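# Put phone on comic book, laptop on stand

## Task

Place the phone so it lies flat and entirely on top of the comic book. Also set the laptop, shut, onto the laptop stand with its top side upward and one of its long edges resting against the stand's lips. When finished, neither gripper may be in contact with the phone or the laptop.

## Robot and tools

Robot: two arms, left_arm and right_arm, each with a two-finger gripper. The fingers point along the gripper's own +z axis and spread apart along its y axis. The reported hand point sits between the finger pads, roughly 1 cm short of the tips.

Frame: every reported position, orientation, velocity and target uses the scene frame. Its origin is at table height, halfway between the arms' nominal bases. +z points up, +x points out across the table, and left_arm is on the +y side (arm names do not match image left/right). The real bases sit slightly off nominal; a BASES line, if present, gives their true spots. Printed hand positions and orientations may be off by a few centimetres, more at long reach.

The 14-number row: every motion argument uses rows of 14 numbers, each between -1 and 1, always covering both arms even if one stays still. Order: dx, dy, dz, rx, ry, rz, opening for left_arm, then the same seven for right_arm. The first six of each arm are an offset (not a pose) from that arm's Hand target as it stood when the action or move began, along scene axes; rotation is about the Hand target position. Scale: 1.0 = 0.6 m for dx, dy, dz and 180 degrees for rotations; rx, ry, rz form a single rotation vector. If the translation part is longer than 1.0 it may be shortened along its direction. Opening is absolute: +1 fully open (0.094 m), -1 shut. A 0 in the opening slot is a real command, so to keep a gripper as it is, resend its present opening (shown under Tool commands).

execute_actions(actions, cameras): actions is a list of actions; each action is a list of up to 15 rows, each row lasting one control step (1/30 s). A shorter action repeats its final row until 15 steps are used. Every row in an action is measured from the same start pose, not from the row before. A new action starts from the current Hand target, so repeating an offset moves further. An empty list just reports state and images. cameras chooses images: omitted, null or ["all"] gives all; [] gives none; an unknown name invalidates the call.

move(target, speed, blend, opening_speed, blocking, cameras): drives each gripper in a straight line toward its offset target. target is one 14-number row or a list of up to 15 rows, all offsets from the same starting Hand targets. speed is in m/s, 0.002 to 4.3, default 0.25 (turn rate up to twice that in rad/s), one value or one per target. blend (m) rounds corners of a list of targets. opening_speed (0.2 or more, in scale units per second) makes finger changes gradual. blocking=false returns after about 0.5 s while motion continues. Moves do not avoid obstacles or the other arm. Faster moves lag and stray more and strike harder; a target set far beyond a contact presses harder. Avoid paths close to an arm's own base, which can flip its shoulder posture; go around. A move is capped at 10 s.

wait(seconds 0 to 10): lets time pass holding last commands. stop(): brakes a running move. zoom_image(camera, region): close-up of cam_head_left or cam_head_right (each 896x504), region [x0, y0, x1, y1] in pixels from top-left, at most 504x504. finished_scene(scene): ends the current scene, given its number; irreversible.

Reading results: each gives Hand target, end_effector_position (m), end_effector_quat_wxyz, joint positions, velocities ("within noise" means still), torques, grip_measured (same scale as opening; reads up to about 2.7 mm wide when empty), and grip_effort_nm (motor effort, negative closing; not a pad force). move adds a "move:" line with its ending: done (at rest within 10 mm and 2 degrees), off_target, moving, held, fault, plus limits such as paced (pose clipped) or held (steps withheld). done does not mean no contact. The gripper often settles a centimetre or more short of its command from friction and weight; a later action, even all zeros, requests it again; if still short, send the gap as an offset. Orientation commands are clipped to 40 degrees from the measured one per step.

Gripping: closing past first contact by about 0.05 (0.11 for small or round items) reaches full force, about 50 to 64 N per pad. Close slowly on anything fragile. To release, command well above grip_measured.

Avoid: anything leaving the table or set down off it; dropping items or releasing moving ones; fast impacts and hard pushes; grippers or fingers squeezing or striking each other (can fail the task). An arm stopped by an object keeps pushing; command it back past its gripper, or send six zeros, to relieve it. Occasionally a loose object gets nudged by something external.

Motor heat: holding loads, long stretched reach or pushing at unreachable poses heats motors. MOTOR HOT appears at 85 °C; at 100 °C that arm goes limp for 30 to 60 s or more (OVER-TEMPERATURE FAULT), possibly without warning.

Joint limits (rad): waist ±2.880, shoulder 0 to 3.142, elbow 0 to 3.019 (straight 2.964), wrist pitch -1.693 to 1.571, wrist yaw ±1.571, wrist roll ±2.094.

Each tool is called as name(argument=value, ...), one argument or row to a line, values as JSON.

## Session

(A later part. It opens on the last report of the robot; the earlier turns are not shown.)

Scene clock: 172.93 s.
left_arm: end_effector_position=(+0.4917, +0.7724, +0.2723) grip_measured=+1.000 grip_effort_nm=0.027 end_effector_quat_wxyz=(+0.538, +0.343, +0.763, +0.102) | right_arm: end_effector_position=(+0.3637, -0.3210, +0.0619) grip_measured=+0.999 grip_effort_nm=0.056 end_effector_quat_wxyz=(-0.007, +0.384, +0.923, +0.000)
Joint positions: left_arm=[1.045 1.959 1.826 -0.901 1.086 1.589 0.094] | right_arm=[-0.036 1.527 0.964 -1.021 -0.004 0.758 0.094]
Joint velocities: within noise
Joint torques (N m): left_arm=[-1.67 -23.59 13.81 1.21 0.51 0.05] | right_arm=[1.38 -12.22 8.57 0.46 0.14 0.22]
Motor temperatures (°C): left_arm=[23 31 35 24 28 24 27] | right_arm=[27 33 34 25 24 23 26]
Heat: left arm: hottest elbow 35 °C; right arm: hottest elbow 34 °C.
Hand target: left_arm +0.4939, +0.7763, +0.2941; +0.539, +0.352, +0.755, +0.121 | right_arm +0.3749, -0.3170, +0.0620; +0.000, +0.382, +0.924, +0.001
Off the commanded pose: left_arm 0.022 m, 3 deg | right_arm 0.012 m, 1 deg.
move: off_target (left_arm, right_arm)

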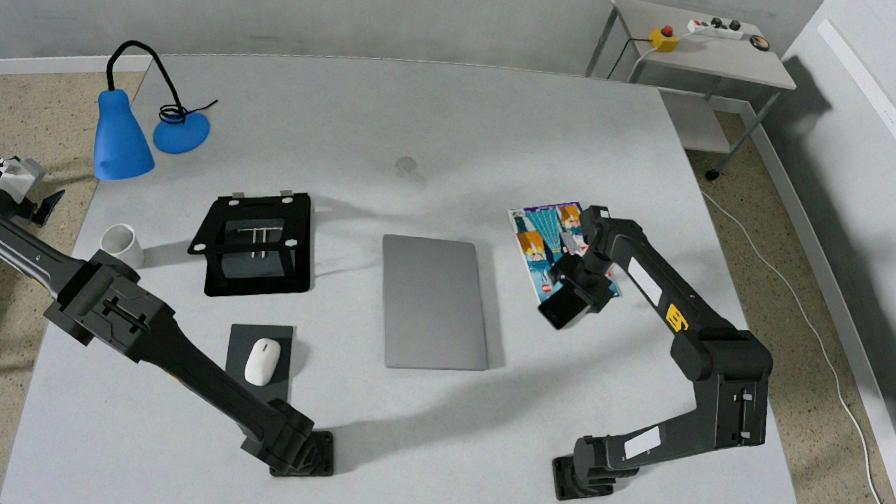

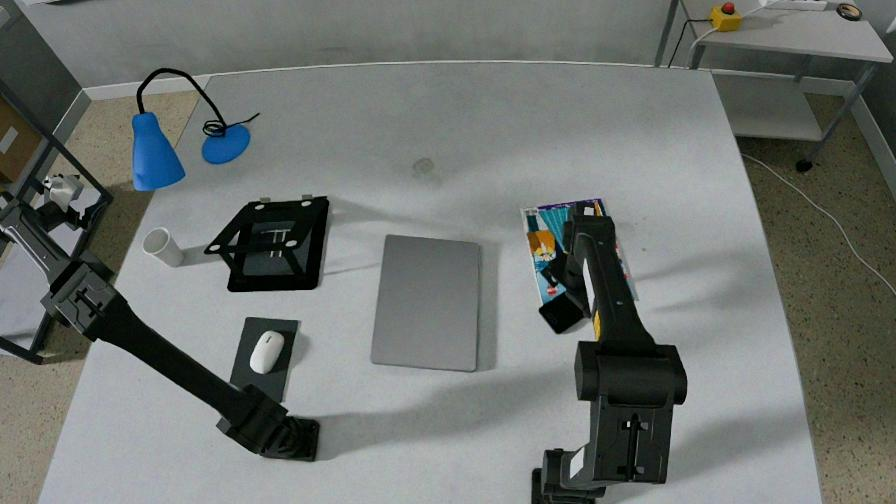

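move(
  target=[
    [0,0,0,0,0,0,1,-0.003,-0.01,-0.077,0,0,0,1],
    [0,0,0,0,0,0,1,-0.003,-0.01,-0.077,0,0,0,0.25],
  ],
  speed=0.1,
  opening_speed=0.5,
)

zoom_image(
  camera="cam_head_left",
  region=[500, 220, 640, 360],
)

Scene clock: 178.17 s.
left_arm: end_effector_position=(+0.4917, +0.7724, +0.2723) grip_measured=+1.000 grip_effort_nm=0.027 end_effector_quat_wxyz=(+0.538, +0.343, +0.763, +0.102) | right_arm: end_effector_position=(+0.3765, -0.3214, +0.0262) grip_measured=+0.252 grip_effort_nm=-0.085 end_effector_quat_wxyz=(+0.008, +0.384, +0.923, +0.005)
Joint positions: left_arm=[1.045 1.959 1.826 -0.901 1.086 1.589 0.094] | right_arm=[-0.036 1.598 0.935 -0.889 -0.004 0.757 0.059]
Joint velocities: within noise
Joint torques (N m): left_arm=[-1.44 -23.65 13.71 1.17 0.53 -0.01] | right_arm=[0.21 -12.92 5.89 0.53 0.14 0.09]
Motor temperatures (°C): left_arm=[23 31 35 24 28 24 27] | right_arm=[27 33 34 25 24 23 26]
Heat: left arm: hottest elbow 35 °C; right arm: hottest elbow 34 °C.
Hand target: left_arm +0.4939, +0.7763, +0.2941; +0.539, +0.352, +0.755, +0.121 | right_arm +0.3731, -0.3230, +0.0158; +0.000, +0.382, +0.924, +0.001
Off the commanded pose: left_arm 0.022 m, 3 deg | right_arm 0.011 m, 1 deg.
move: off_target (left_arm, right_arm); target 2's new opening was sent with right_arm's hand 0.011 m and 1 deg from that target

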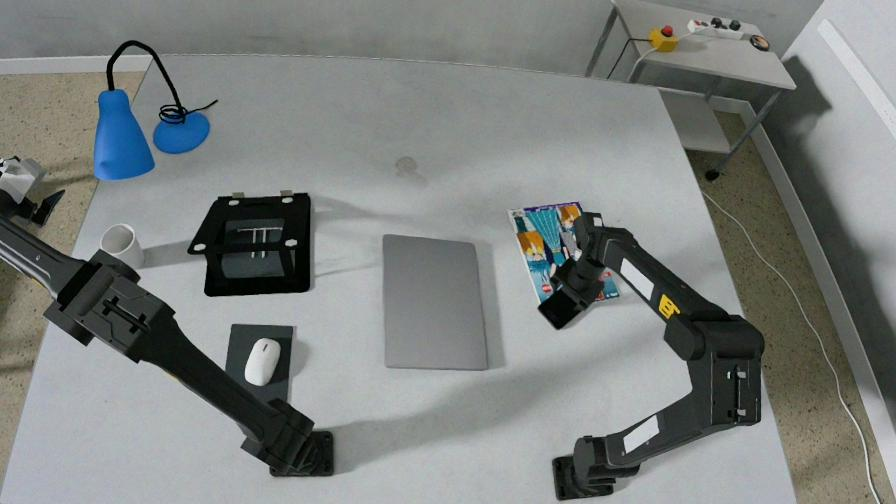

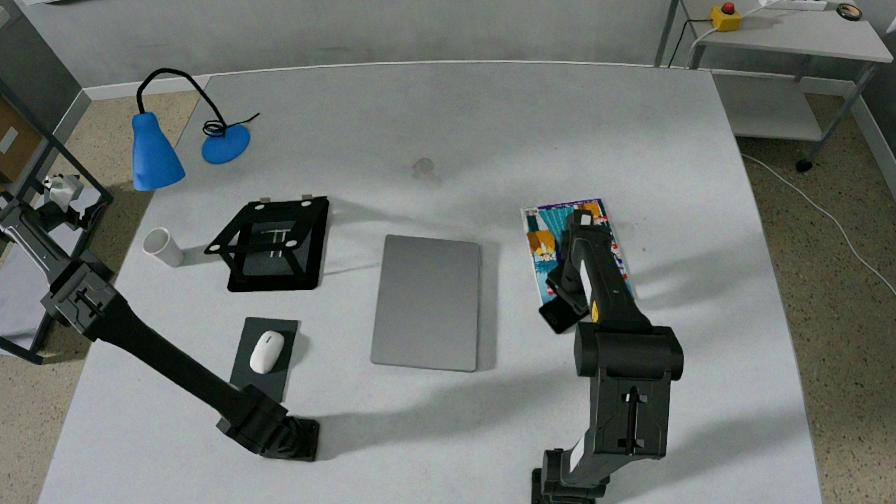

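Scaled by 3.600.

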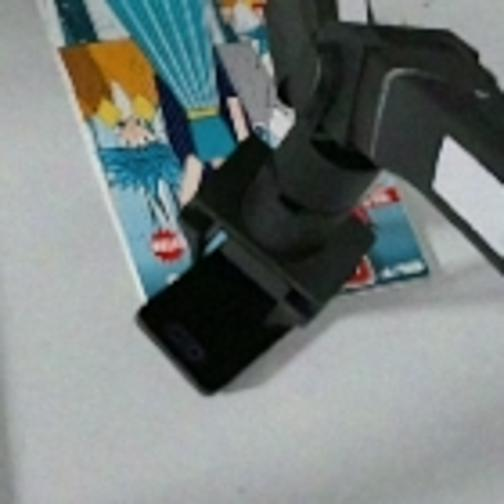

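move(
  target=[
    [0,0,0,0,0,0,1,-0.005,0.0,0.0,0,0,0,1],
    [0,0,0,0,0,0,1,-0.005,0.0,-0.028,0,0,0,1],
    [0,0,0,0,0,0,1,-0.005,0,-0.028,0,0,0,0.0],
  ],
  speed=0.1,
  opening_speed=0.7,
)

zoom_image(
  camera="cam_head_left",
  region=[500, 220, 640, 360],
)

zoom_image(
  camera="cam_head_right",
  region=[510, 220, 650, 360],
)

Scene clock: 185.03 s.
left_arm: end_effector_position=(+0.4917, +0.7724, +0.2723) grip_measured=+1.000 grip_effort_nm=0.027 end_effector_quat_wxyz=(+0.538, +0.343, +0.763, +0.102) | right_arm: end_effector_position=(+0.3779, -0.3215, +0.0155) grip_measured=+0.555 grip_effort_nm=-1.043 end_effector_quat_wxyz=(+0.015, +0.383, +0.923, +0.008)
Joint positions: left_arm=[1.045 1.959 1.826 -0.901 1.086 1.589 0.094] | right_arm=[-0.036 1.612 0.916 -0.84 -0.004 0.756 0.073]
Joint velocities: within noise
Joint torques (N m): left_arm=[-1.61 -23.88 13.86 0.91 0.5 -0.04] | right_arm=[0.26 -11.99 5.34 0.59 0.13 0.1]
Motor temperatures (°C): left_arm=[23 31 35 24 28 24 27] | right_arm=[27 33 34 25 24 23 26]
Heat: left arm: hottest elbow 35 °C; right arm: hottest elbow 34 °C.
Hand target: left_arm +0.4939, +0.7763, +0.2941; +0.539, +0.352, +0.755, +0.121 | right_arm +0.3701, -0.3230, -0.0010; +0.000, +0.382, +0.924, +0.001
Off the commanded pose: left_arm 0.022 m, 3 deg | right_arm 0.018 m, 2 deg.
move: off_target (left_arm, right_arm); target 3's new opening was sent with right_arm's hand 0.018 m and 2 deg from that target

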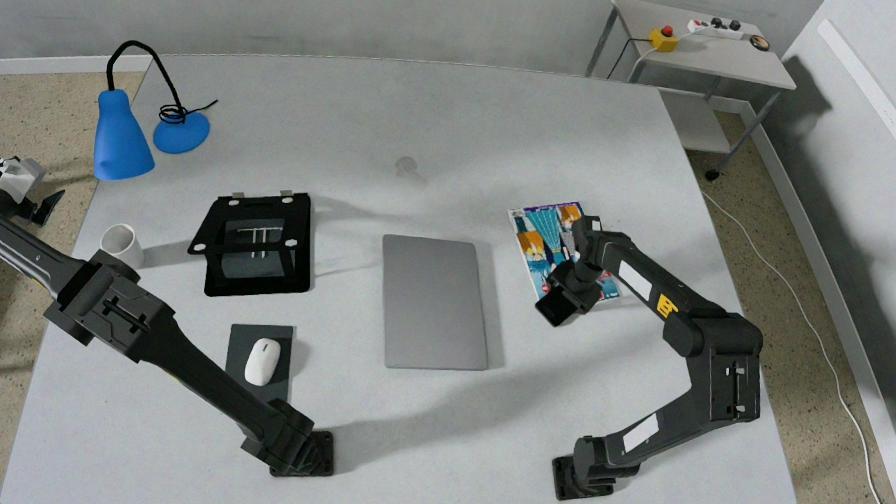

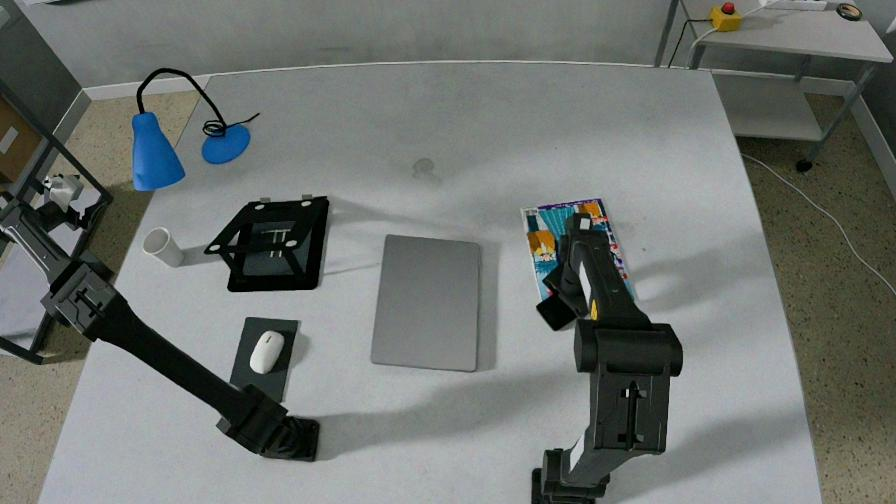

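Scaled by 3.600.

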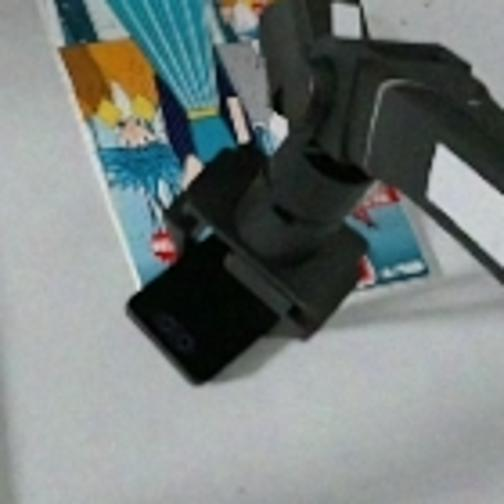

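Scaled by 3.600.

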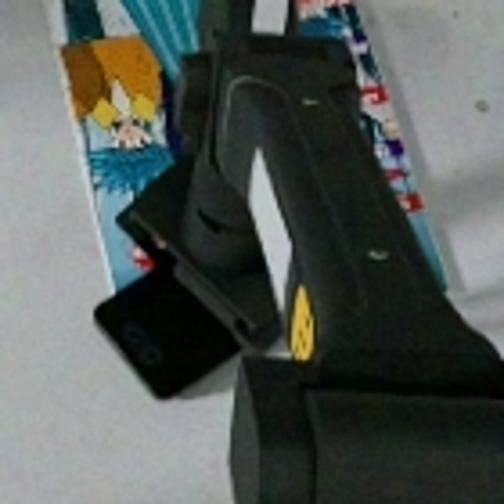

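move(
  target=[
    [0,0,0,0,0,0,1,0.0,0.0,0.12,0,0,0,0],
    [0,0,0,0,0,0,1,0.21,-0.018,0.12,0,0,0.311,0],
  ],
  speed=0.2,
)

zoom_image(
  camera="cam_head_left",
  region=[480, 170, 640, 330],
)

zoom_image(
  camera="cam_head_right",
  region=[490, 170, 650, 330],
)

Scene clock: 193.53 s.
left_arm: end_effector_position=(+0.4917, +0.7724, +0.2723) grip_measured=+1.000 grip_effort_nm=0.022 end_effector_quat_wxyz=(+0.538, +0.343, +0.763, +0.102) | right_arm: end_effector_position=(+0.4711, -0.3265, +0.0579) grip_measured=+0.554 grip_effort_nm=-1.038 end_effector_quat_wxyz=(-0.019, -0.099, +0.995, +0.003)
Joint positions: left_arm=[1.045 1.959 1.826 -0.901 1.086 1.589 0.094] | right_arm=[-0.039 1.797 1.305 -1.116 -0.001 -0.231 0.073]
Joint velocities: within noise
Joint torques (N m): left_arm=[-1.73 -23.47 13.63 1.21 0.52 -0.02] | right_arm=[-0.44 -17.61 12.03 -0.28 -0.02 0.11]
Motor temperatures (°C): left_arm=[23 32 35 24 28 24 27] | right_arm=[27 33 34 25 24 23 26]
Heat: left arm: hottest elbow 35 °C; right arm: hottest elbow 34 °C.
Hand target: left_arm +0.4939, +0.7763, +0.2941; +0.539, +0.352, +0.755, +0.121 | right_arm +0.4961, -0.3337, +0.0709; -0.001, -0.096, +0.995, +0.001
Off the commanded pose: left_arm 0.022 m, 3 deg | right_arm 0.029 m, 2 deg.
move: off_target (left_arm, right_arm)

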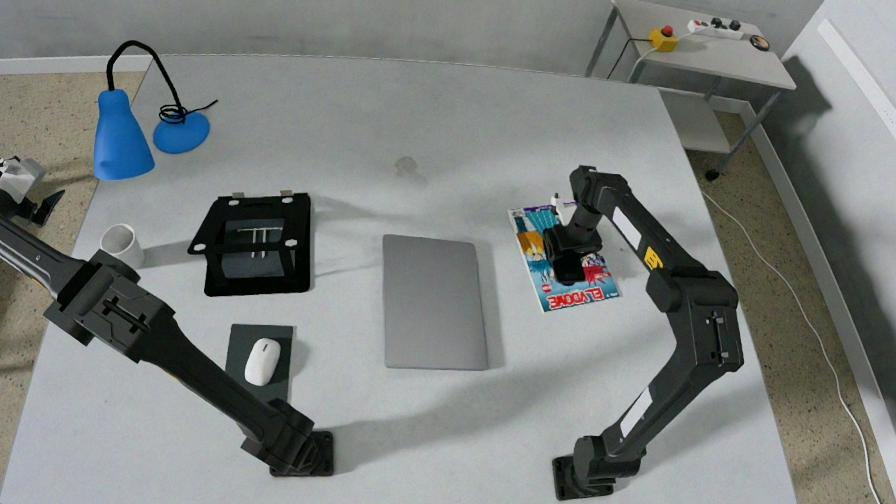

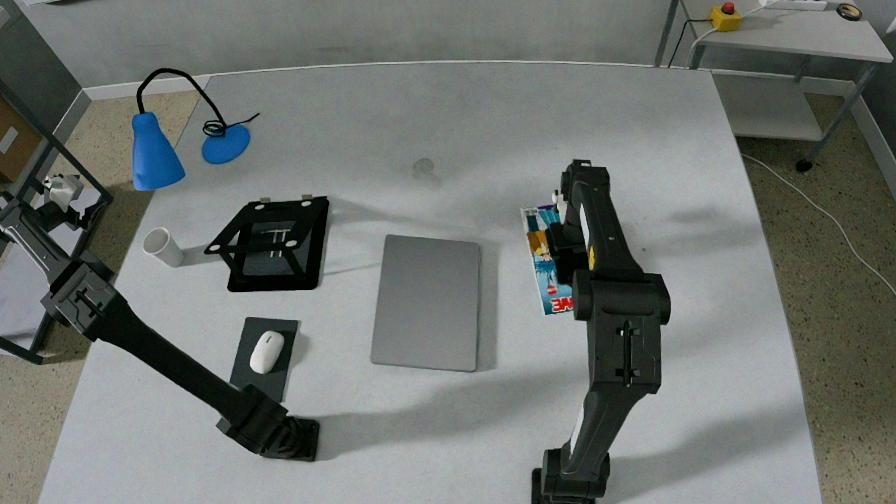

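Scaled by 3.150.

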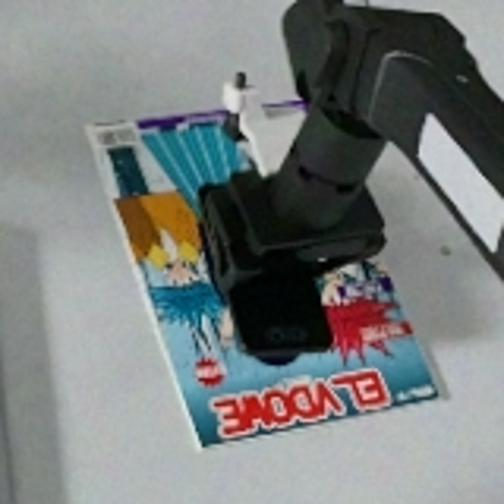

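Scaled by 3.150.

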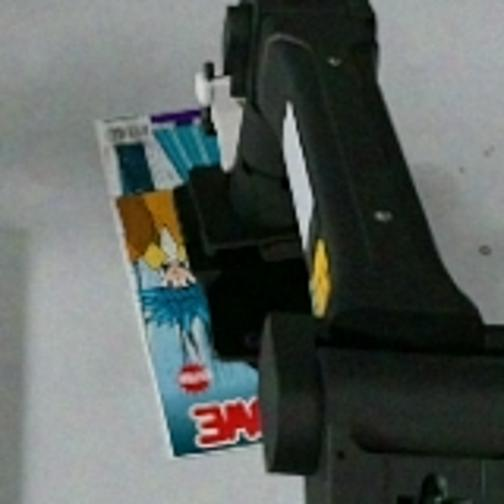

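move(
  target=[
    [0,0,0,0,0,0,1,0.0,0.0,-0.07,0,0,0,0],
    [0,0,0,0,0,0,1,0,0,-0.092,0,0,0,0],
  ],
  speed=0.08,
)

zoom_image(
  camera="cam_head_left",
  region=[480, 170, 640, 330],
)

Scene clock: 198.53 s.
left_arm: end_effector_position=(+0.4917, +0.7724, +0.2723) grip_measured=+1.000 grip_effort_nm=0.027 end_effector_quat_wxyz=(+0.538, +0.343, +0.763, +0.102) | right_arm: end_effector_position=(+0.4907, -0.3271, +0.0212) grip_measured=+0.554 grip_effort_nm=-1.043 end_effector_quat_wxyz=(-0.002, -0.099, +0.995, +0.001)
Joint positions: left_arm=[1.045 1.959 1.826 -0.901 1.086 1.589 0.094] | right_arm=[-0.039 1.871 1.305 -1.009 -0.001 -0.232 0.073]
Joint velocities: within noise
Joint torques (N m): left_arm=[-1.55 -24 13.75 1.05 0.54 -0.04] | right_arm=[-0.44 -17.9 7.77 0.54 -0.03 0.09]
Motor temperatures (°C): left_arm=[23 32 35 24 28 24 27] | right_arm=[27 33 35 25 24 23 27]
Heat: left arm: hottest elbow 35 °C; right arm: hottest elbow 35 °C.
Hand target: left_arm +0.4939, +0.7763, +0.2941; +0.539, +0.352, +0.755, +0.121 | right_arm +0.4961, -0.3337, +0.0157; -0.001, -0.096, +0.995, +0.001
Off the commanded pose: left_arm 0.022 m, 3 deg | right_arm 0.010 m, 0 deg.
move: off_target (left_arm)

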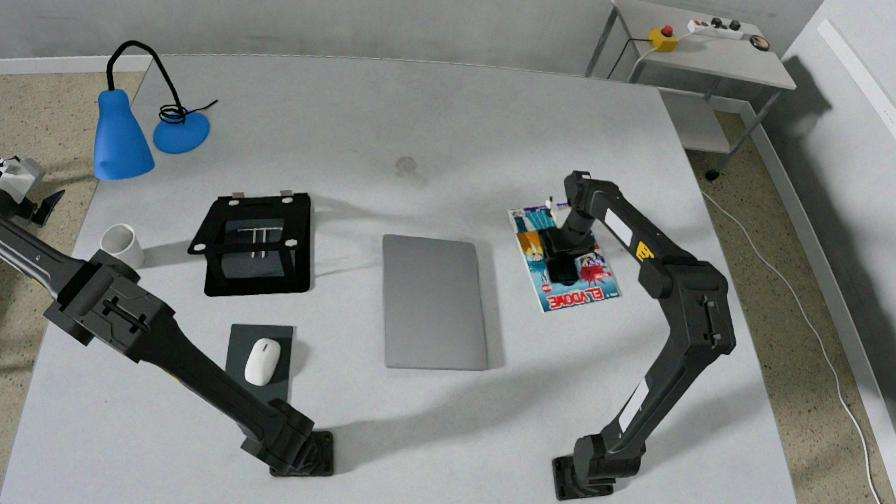

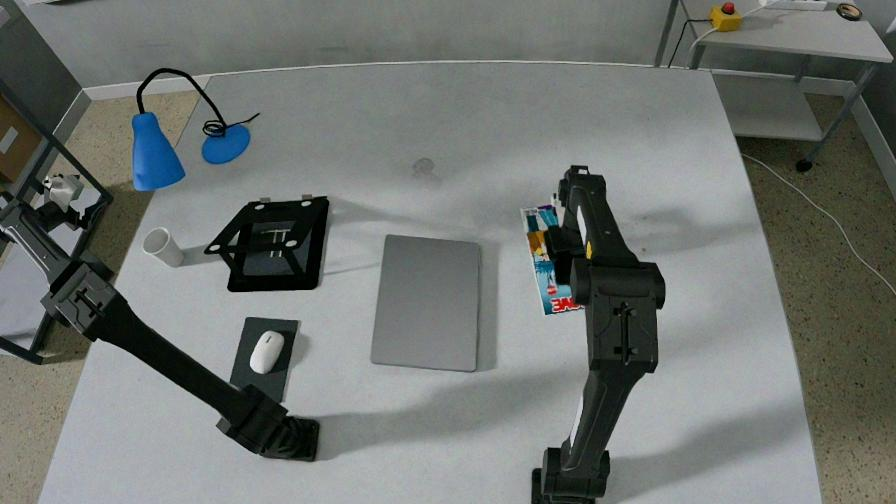

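Scaled by 3.150.

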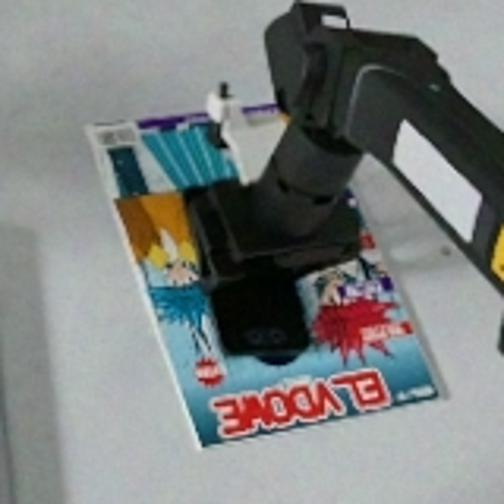

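move(
  target=[
    [0,0,0,0,0,0,1,0.0,0.0,-0.012,0,0,0,0],
    [0,0,0,0,0,0,1,0,0,-0.012,0,0,0,1],
    [0,0,0,0,0,0,1,0,0,0.2,0,0,0,1],
    [0,0,0,0,0,0,1,-0.35,0.1,0.25,0,0,0,1],
  ],
  speed=[0.05,0.1,0.15,0.4],
  opening_speed=0.6,
)

zoom_image(
  camera="cam_head_left",
  region=[480, 170, 640, 330],
)

zoom_image(
  camera="cam_head_left",
  region=[370, 220, 510, 390],
)

Scene clock: 207.40 s.
left_arm: end_effector_position=(+0.4917, +0.7724, +0.2723) grip_measured=+1.000 grip_effort_nm=0.027 end_effector_quat_wxyz=(+0.538, +0.343, +0.763, +0.102) | right_arm: end_effector_position=(+0.2936, -0.2766, +0.1690) grip_measured=+0.999 grip_effort_nm=0.066 end_effector_quat_wxyz=(+0.008, -0.094, +0.996, +0.002)
Joint positions: left_arm=[1.045 1.959 1.826 -0.901 1.086 1.589 0.094] | right_arm=[0.095 1.205 0.958 -1.307 -0.004 -0.089 0.094]
Joint velocities: within noise
Joint torques (N m): left_arm=[-1.9 -23.88 13.85 1.01 0.5 -0.05] | right_arm=[1.32 -10.05 7.15 -0.16 0.1 0.2]
Motor temperatures (°C): left_arm=[23 32 35 24 28 24 27] | right_arm=[27 34 35 25 24 23 26]
Heat: left arm: hottest elbow 35 °C; right arm: hottest elbow 35 °C.
Hand target: left_arm +0.4939, +0.7763, +0.2941; +0.539, +0.352, +0.755, +0.121 | right_arm +0.2861, -0.2737, +0.1657; -0.001, -0.096, +0.995, +0.001
Off the commanded pose: left_arm 0.022 m, 3 deg | right_arm 0.009 m, 1 deg.
move: off_target (left_arm); target 2's new opening was sent with right_arm's hand 0.013 m and 1 deg from that target

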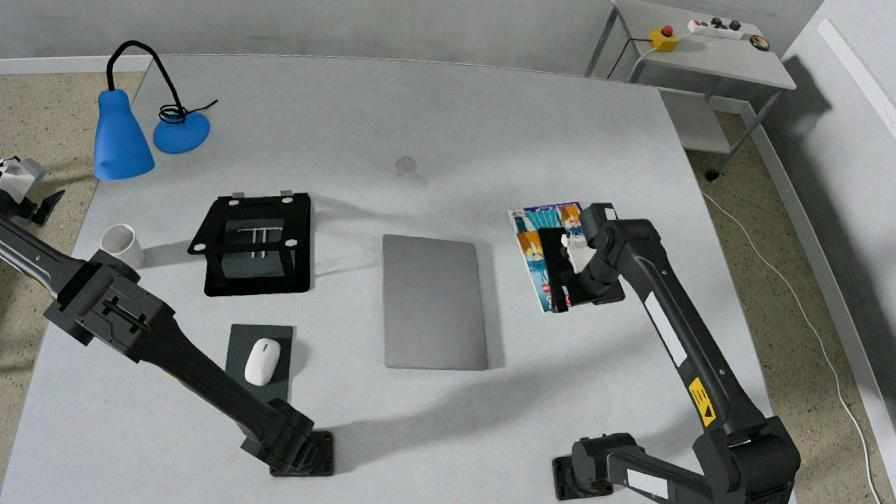

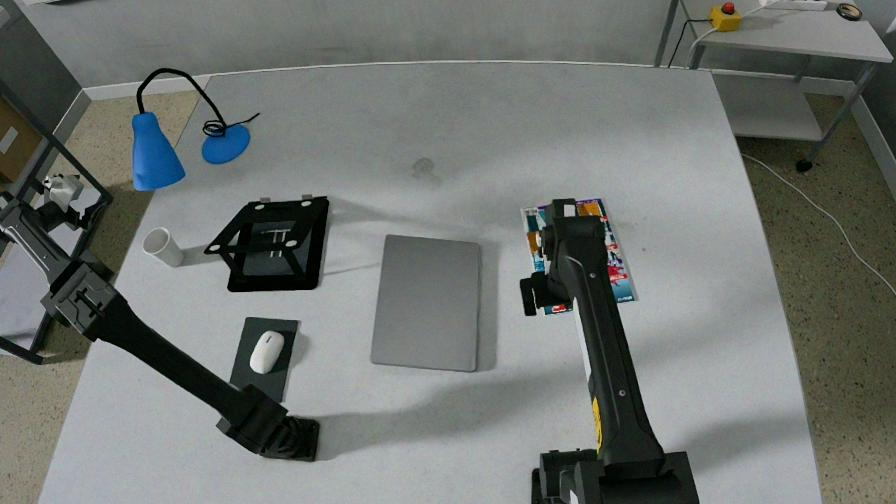

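Scaled by 3.150.

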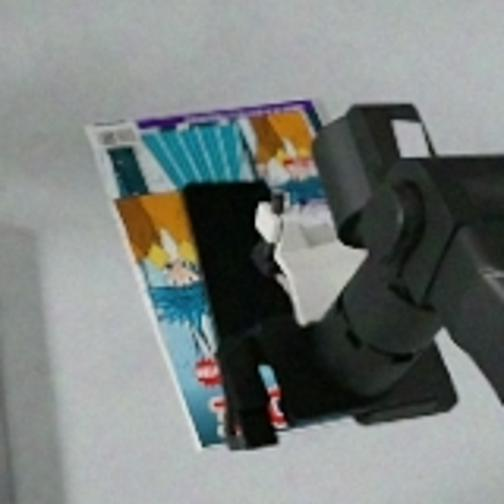

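Scaled by 2.965.

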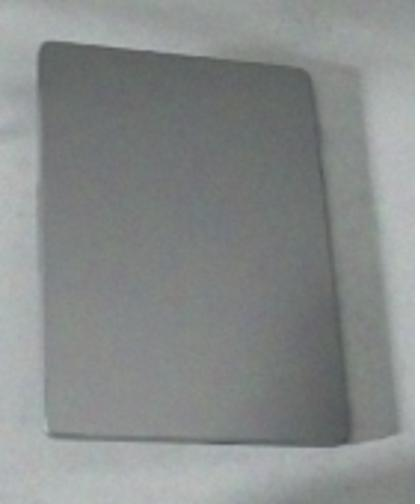

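move(
  target=[
    [-0.2,-0.4,0.0,0.088,-0.123,-0.254,1,0,0,0,0,0,0,-1],
    [-0.29,-0.76,-0.1,0.177,-0.247,-0.508,1,0.073,0.15,-0.05,0,0,0,-1],
  ],
  speed=0.35,
  blend=0.05,
)

zoom_image(
  camera="cam_head_left",
  region=[480, 170, 640, 330],
)

Scene clock: 236.83 s.
left_arm: end_effector_position=(+0.3220, +0.3268, +0.2339) grip_measured=+1.000 grip_effort_nm=0.022 end_effector_quat_wxyz=(+0.618, +0.654, +0.272, +0.340) | right_arm: end_effector_position=(+0.3064, -0.1963, +0.1234) grip_measured=-0.991 grip_effort_nm=-0.491 end_effector_quat_wxyz=(-0.023, -0.094, +0.995, -0.003)
Joint positions: left_arm=[0.857 0.978 0.366 0.217 1.559 2.074 0.094] | right_arm=[0.319 1.369 0.976 -1.225 -0.004 0.136 0]
Joint velocities: within noise
Joint torques (N m): left_arm=[-2.73 -6.07 8.49 1.76 0.37 0.01] | right_arm=[1.26 -10.11 11.82 0.4 0.07 0.22]
Motor temperatures (°C): left_arm=[23 31 35 24 28 24 27] | right_arm=[27 33 36 25 24 23 26]
Heat: left arm: hottest elbow 35 °C; right arm: hottest elbow 36 °C.
Hand target: left_arm +0.3200, +0.3202, +0.2342; +0.599, +0.792, +0.073, +0.091 | right_arm +0.3299, -0.1838, +0.1357; -0.001, -0.096, +0.995, +0.001
Off the commanded pose: left_arm 0.007 m, 54 deg; orientation clipped | right_arm 0.029 m, 3 deg.
joint sent to its limit (left arm) — joint 5 (wrist yaw), upper limit; joint 6 (wrist roll), upper limit. The joint targets are off in orientation, not in position.
move: off_target (left_arm, right_arm); blend cut to 0 m at target 1; limits=paced

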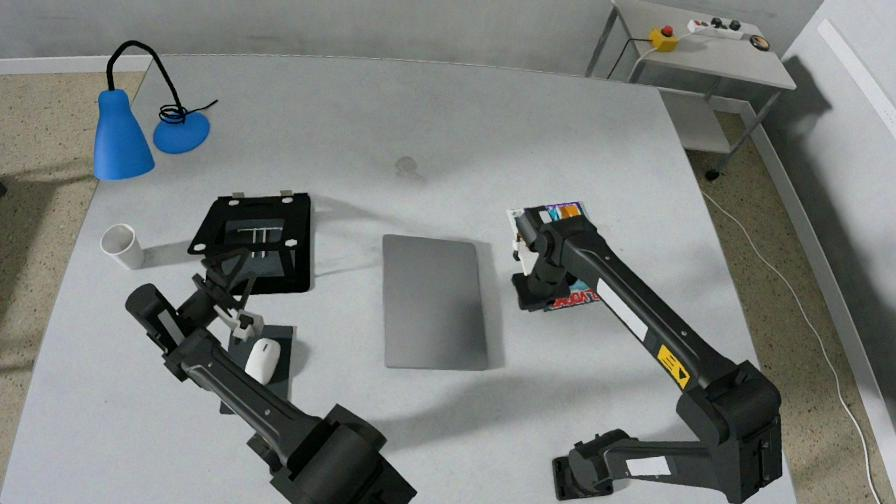

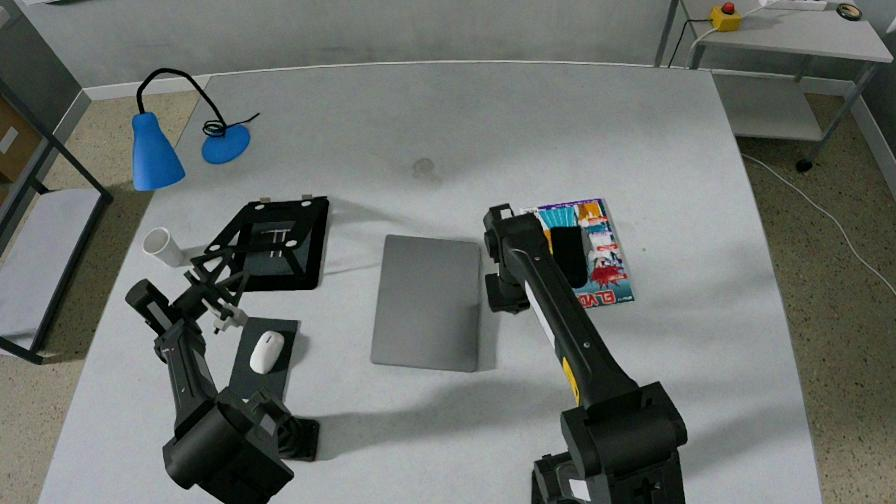

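Scaled by 3.150.

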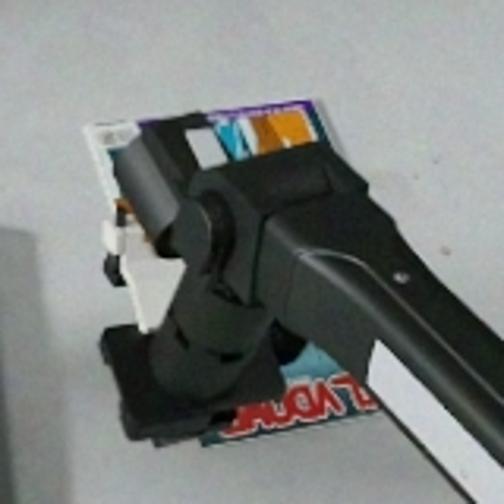

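move(
  target=[0.017,-0.25,-0.15,-0.115,0.935,0.3,1,0,0,0,0,0,0,-1],
  speed=0.4,
)

zoom_image(
  camera="cam_head_left",
  region=[220, 200, 480, 400],
)

Scene clock: 254.03 s.
left_arm: end_effector_position=(+0.3151, +0.1703, +0.1379) grip_measured=+1.000 grip_effort_nm=-0.007 end_effector_quat_wxyz=(+0.010, +0.006, +0.817, -0.576) | right_arm: end_effector_position=(+0.3064, -0.1963, +0.1234) grip_measured=-0.991 grip_effort_nm=-0.491 end_effector_quat_wxyz=(-0.023, -0.094, +0.995, -0.003)
Joint positions: left_arm=[0.279 1.503 0.754 -1.51 1.121 0.764 0.094] | right_arm=[0.319 1.369 0.976 -1.225 -0.004 0.136 0]
Joint velocities: within noise
Joint torques (N m): left_arm=[-3.08 -9.17 11.12 -1.28 0.46 -0.11] | right_arm=[1.38 -10.05 11.82 0.4 0.07 0.22]
Motor temperatures (°C): left_arm=[23 30 35 24 28 24 27] | right_arm=[27 32 36 25 24 23 26]
Heat: left arm: hottest elbow 35 °C; right arm: hottest elbow 36 °C.
Hand target: left_arm +0.3301, +0.1702, +0.1441; +0.006, +0.009, +0.819, -0.574 | right_arm +0.3299, -0.1838, +0.1357; -0.001, -0.096, +0.995, +0.001
Off the commanded pose: left_arm 0.016 m, 1 deg | right_arm 0.029 m, 3 deg.
move: off_target (left_arm, right_arm)

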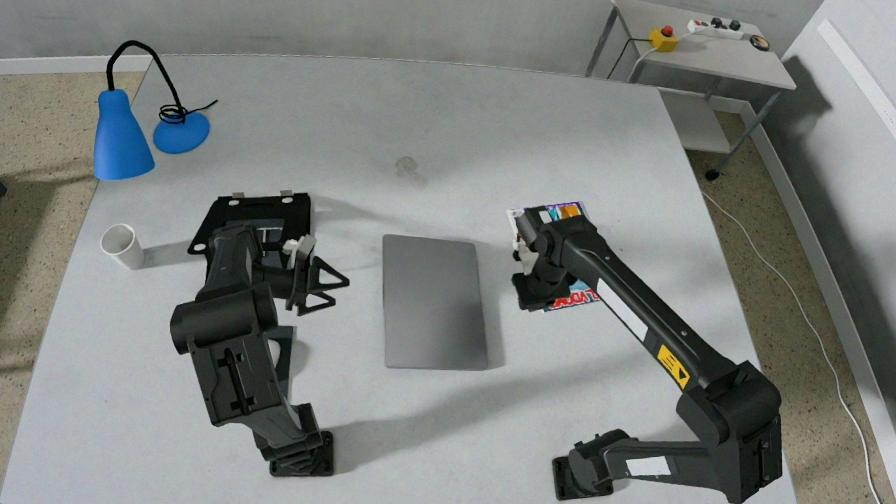

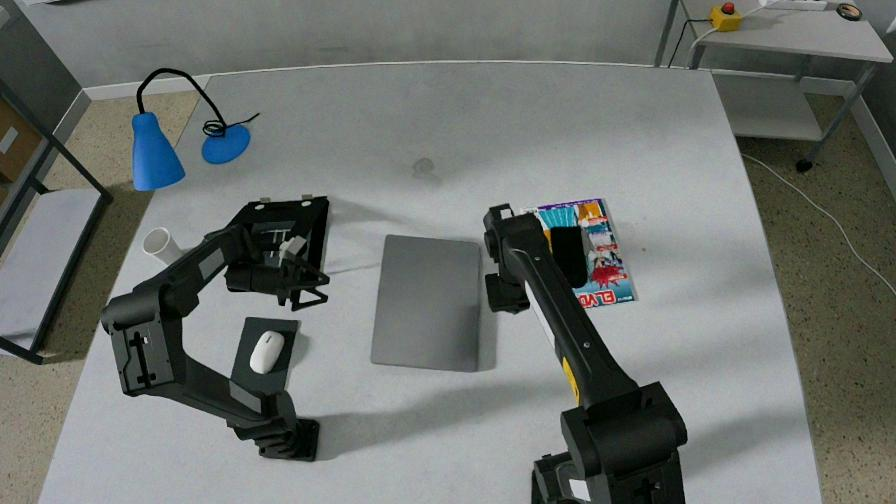

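Scaled by 1.938.

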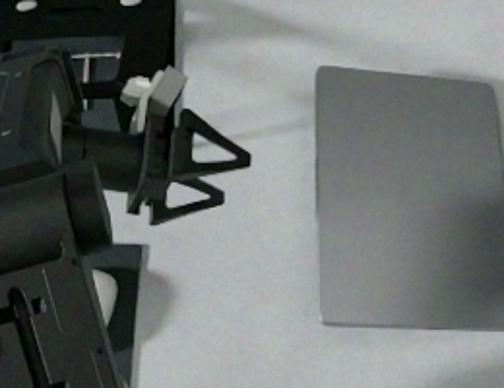

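move(
  target=[
    [-0.083,0.07,-0.05,0,0,0,-0.1,-0.06,0.02,-0.1,0,0,0,-1],
    [-0.083,0.07,-0.175,0,0,0,-0.1,-0.06,0.06,-0.19,0,0,0,-1],
  ],
  speed=0.2,
)

zoom_image(
  camera="cam_head_left",
  region=[260, 220, 540, 420],
)

zoom_image(
  camera="cam_head_right",
  region=[260, 220, 540, 420],
)

Scene clock: 262.70 s.
left_arm: end_effector_position=(+0.2811, +0.2094, +0.0424) grip_measured=-0.098 grip_effort_nm=-0.085 end_effector_quat_wxyz=(+0.001, +0.011, +0.819, -0.574) | right_arm: end_effector_position=(+0.2976, -0.1501, +0.0301) grip_measured=-0.991 grip_effort_nm=-0.496 end_effector_quat_wxyz=(+0.005, -0.095, +0.995, +0.004)
Joint positions: left_arm=[0.443 1.782 0.684 -1.38 0.983 1.009 0.042] | right_arm=[0.448 1.495 0.824 -0.888 -0.004 0.263 0]
Joint velocities: within noise
Joint torques (N m): left_arm=[-0.15 -11.11 3.3 -0.7 0.31 0.17] | right_arm=[1.26 -10.75 5.72 0.55 0.1 0.18]
Motor temperatures (°C): left_arm=[23 29 35 24 28 24 27] | right_arm=[27 32 37 25 24 23 26]
Heat: left arm: hottest elbow 35 °C; right arm: hottest elbow 37 °C.
Hand target: left_arm +0.2804, +0.2122, +0.0392; +0.006, +0.008, +0.819, -0.574 | right_arm +0.2939, -0.1477, +0.0218; -0.001, -0.096, +0.995, +0.001
Off the commanded pose: left_arm 0.004 m, 1 deg | right_arm 0.009 m, 1 deg.
move: done

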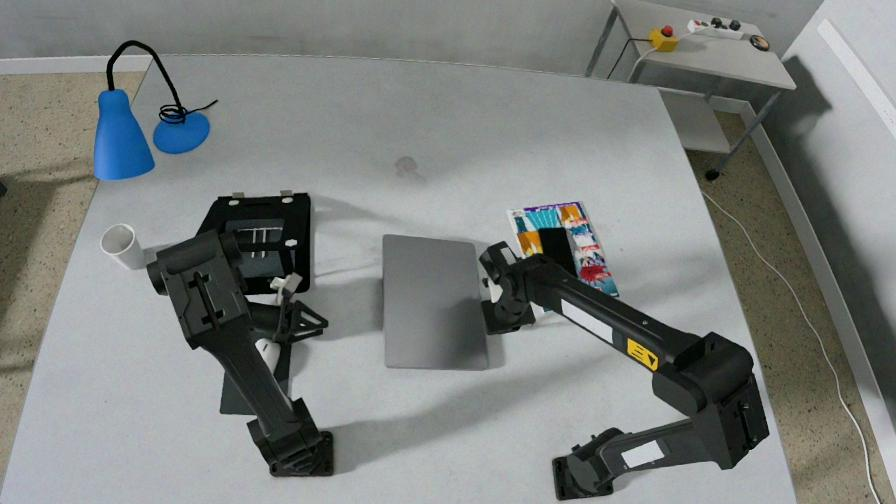

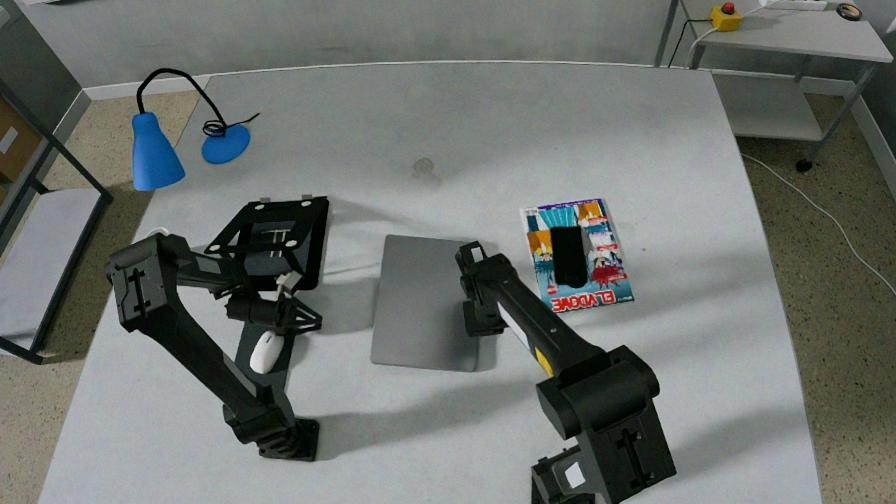

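Scaled by 1.800.

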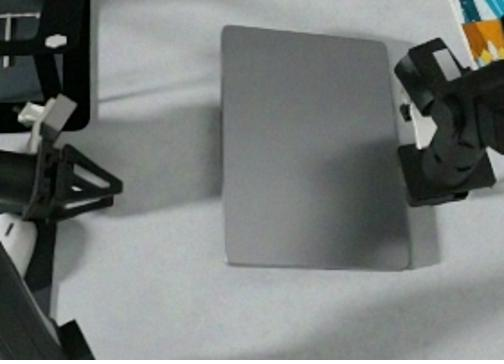

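Scaled by 1.800.

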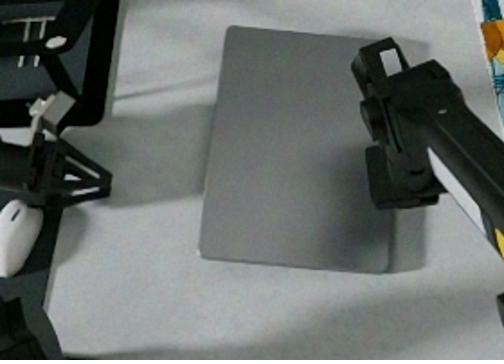

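move(
  target=[0.01,-0.18,-0.015,0,0,0,-0.1,-0.01,0.03,0,0,0,0,-1],
  speed=0.15,
)

zoom_image(
  camera="cam_head_left",
  region=[300, 250, 520, 400],
)

zoom_image(
  camera="cam_head_right",
  region=[300, 250, 520, 400],
)

Scene clock: 269.40 s.
left_arm: end_effector_position=(+0.2896, +0.1082, +0.0277) grip_measured=-0.098 grip_effort_nm=-0.081 end_effector_quat_wxyz=(+0.004, +0.000, +0.817, -0.576) | right_arm: end_effector_position=(+0.2889, -0.1340, +0.0292) grip_measured=-0.991 grip_effort_nm=-0.501 end_effector_quat_wxyz=(+0.004, -0.094, +0.996, +0.004)
Joint positions: left_arm=[0.079 1.647 0.511 -0.709 1.215 0.299 0.042] | right_arm=[0.498 1.498 0.824 -0.888 -0.004 0.315 0]
Joint velocities: within noise
Joint torques (N m): left_arm=[-3.02 -11.69 3.25 0.27 0.46 -0.02] | right_arm=[1.32 -10.87 6.56 0.53 0.1 0.22]
Motor temperatures (°C): left_arm=[23 29 34 24 28 24 27] | right_arm=[27 32 36 25 24 23 26]
Heat: left arm: hottest elbow 34 °C; right arm: hottest elbow 36 °C.
Hand target: left_arm +0.2863, +0.1042, +0.0301; +0.006, +0.009, +0.819, -0.574 | right_arm +0.2880, -0.1297, +0.0218; -0.001, -0.096, +0.995, +0.001
Off the commanded pose: left_arm 0.006 m, 1 deg | right_arm 0.009 m, 1 deg.
move: done

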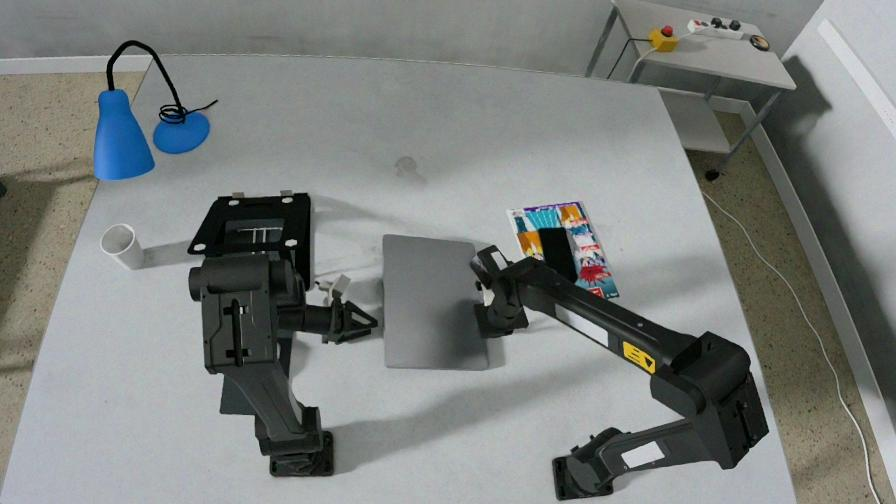

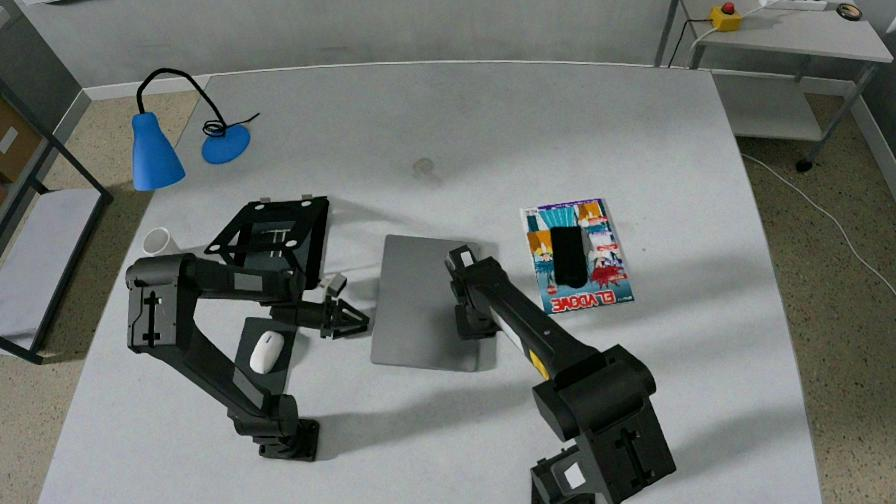

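Scaled by 2.291.

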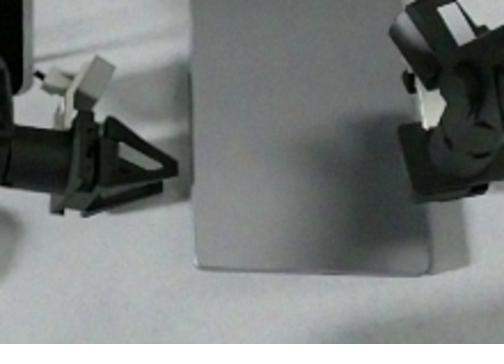

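Scaled by 2.291.

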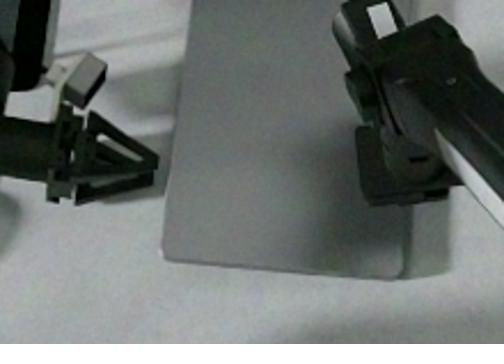

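move(
  target=[
    [0,0.0,-0.02,0,0,0,-0.1,0,0,0,0,0,0,-1],
    [0,-0.06,-0.02,0,0,0,-0.1,0,0,0,0,0,0,-1],
  ],
  speed=0.06,
)

zoom_image(
  camera="cam_head_left",
  region=[300, 250, 520, 400],
)

zoom_image(
  camera="cam_head_right",
  region=[300, 250, 520, 400],
)

Scene clock: 280.53 s.
left_arm: end_effector_position=(+0.2961, +0.0765, +0.0239) grip_measured=-0.099 grip_effort_nm=-0.037 end_effector_quat_wxyz=(+0.017, +0.001, +0.813, -0.582) | right_arm: end_effector_position=(+0.2889, -0.1340, +0.0292) grip_measured=-0.991 grip_effort_nm=-0.496 end_effector_quat_wxyz=(+0.004, -0.094, +0.996, +0.004)
Joint positions: left_arm=[-0.041 1.614 0.435 -0.271 1.24 -0.097 0.042] | right_arm=[0.498 1.498 0.824 -0.888 -0.004 0.316 0]
Joint velocities: within noise
Joint torques (N m): left_arm=[-4.37 -9.76 3.25 1.13 -0.13 0] | right_arm=[1.38 -10.81 6.56 0.51 0.1 0.22]
Motor temperatures (°C): left_arm=[23 29 33 24 28 24 27] | right_arm=[27 32 36 25 24 23 26]
Heat: left arm: hottest elbow 33 °C; right arm: hottest elbow 36 °C.
Hand target: left_arm +0.2864, +0.0682, +0.0182; +0.006, +0.009, +0.819, -0.574 | right_arm +0.2880, -0.1297, +0.0218; -0.001, -0.096, +0.995, +0.001
Off the commanded pose: left_arm 0.014 m, 2 deg | right_arm 0.009 m, 1 deg.
move: off_target (left_arm)

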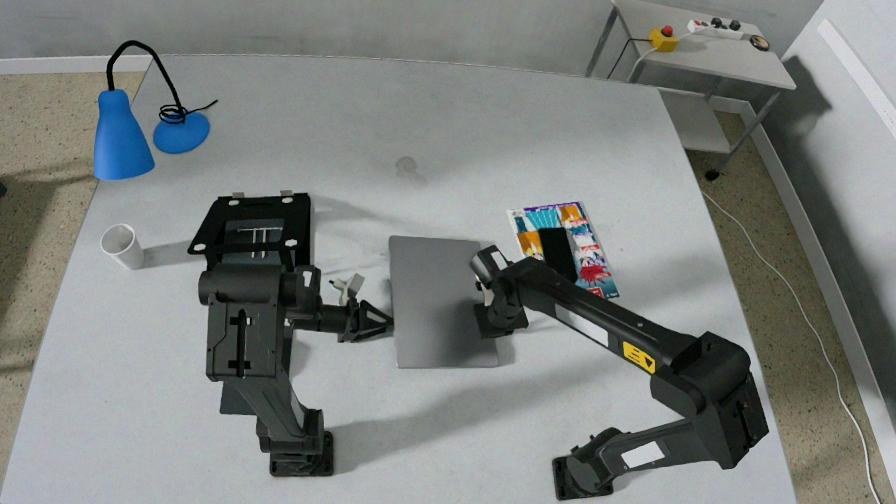

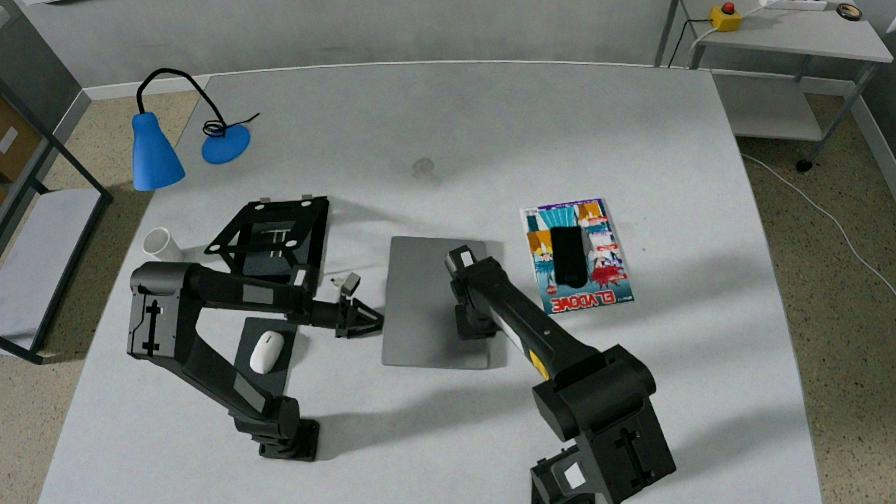

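Scaled by 2.291.

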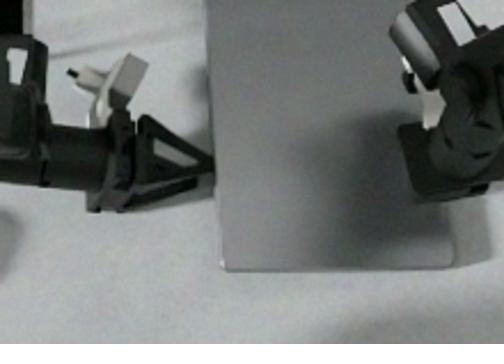

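Scaled by 2.291.

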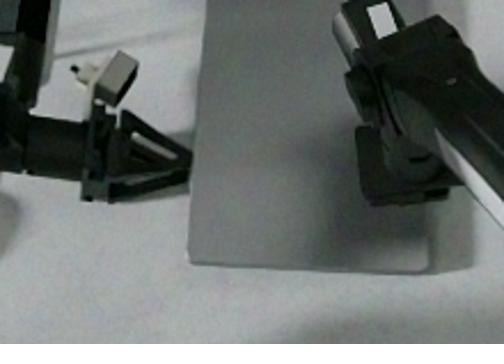

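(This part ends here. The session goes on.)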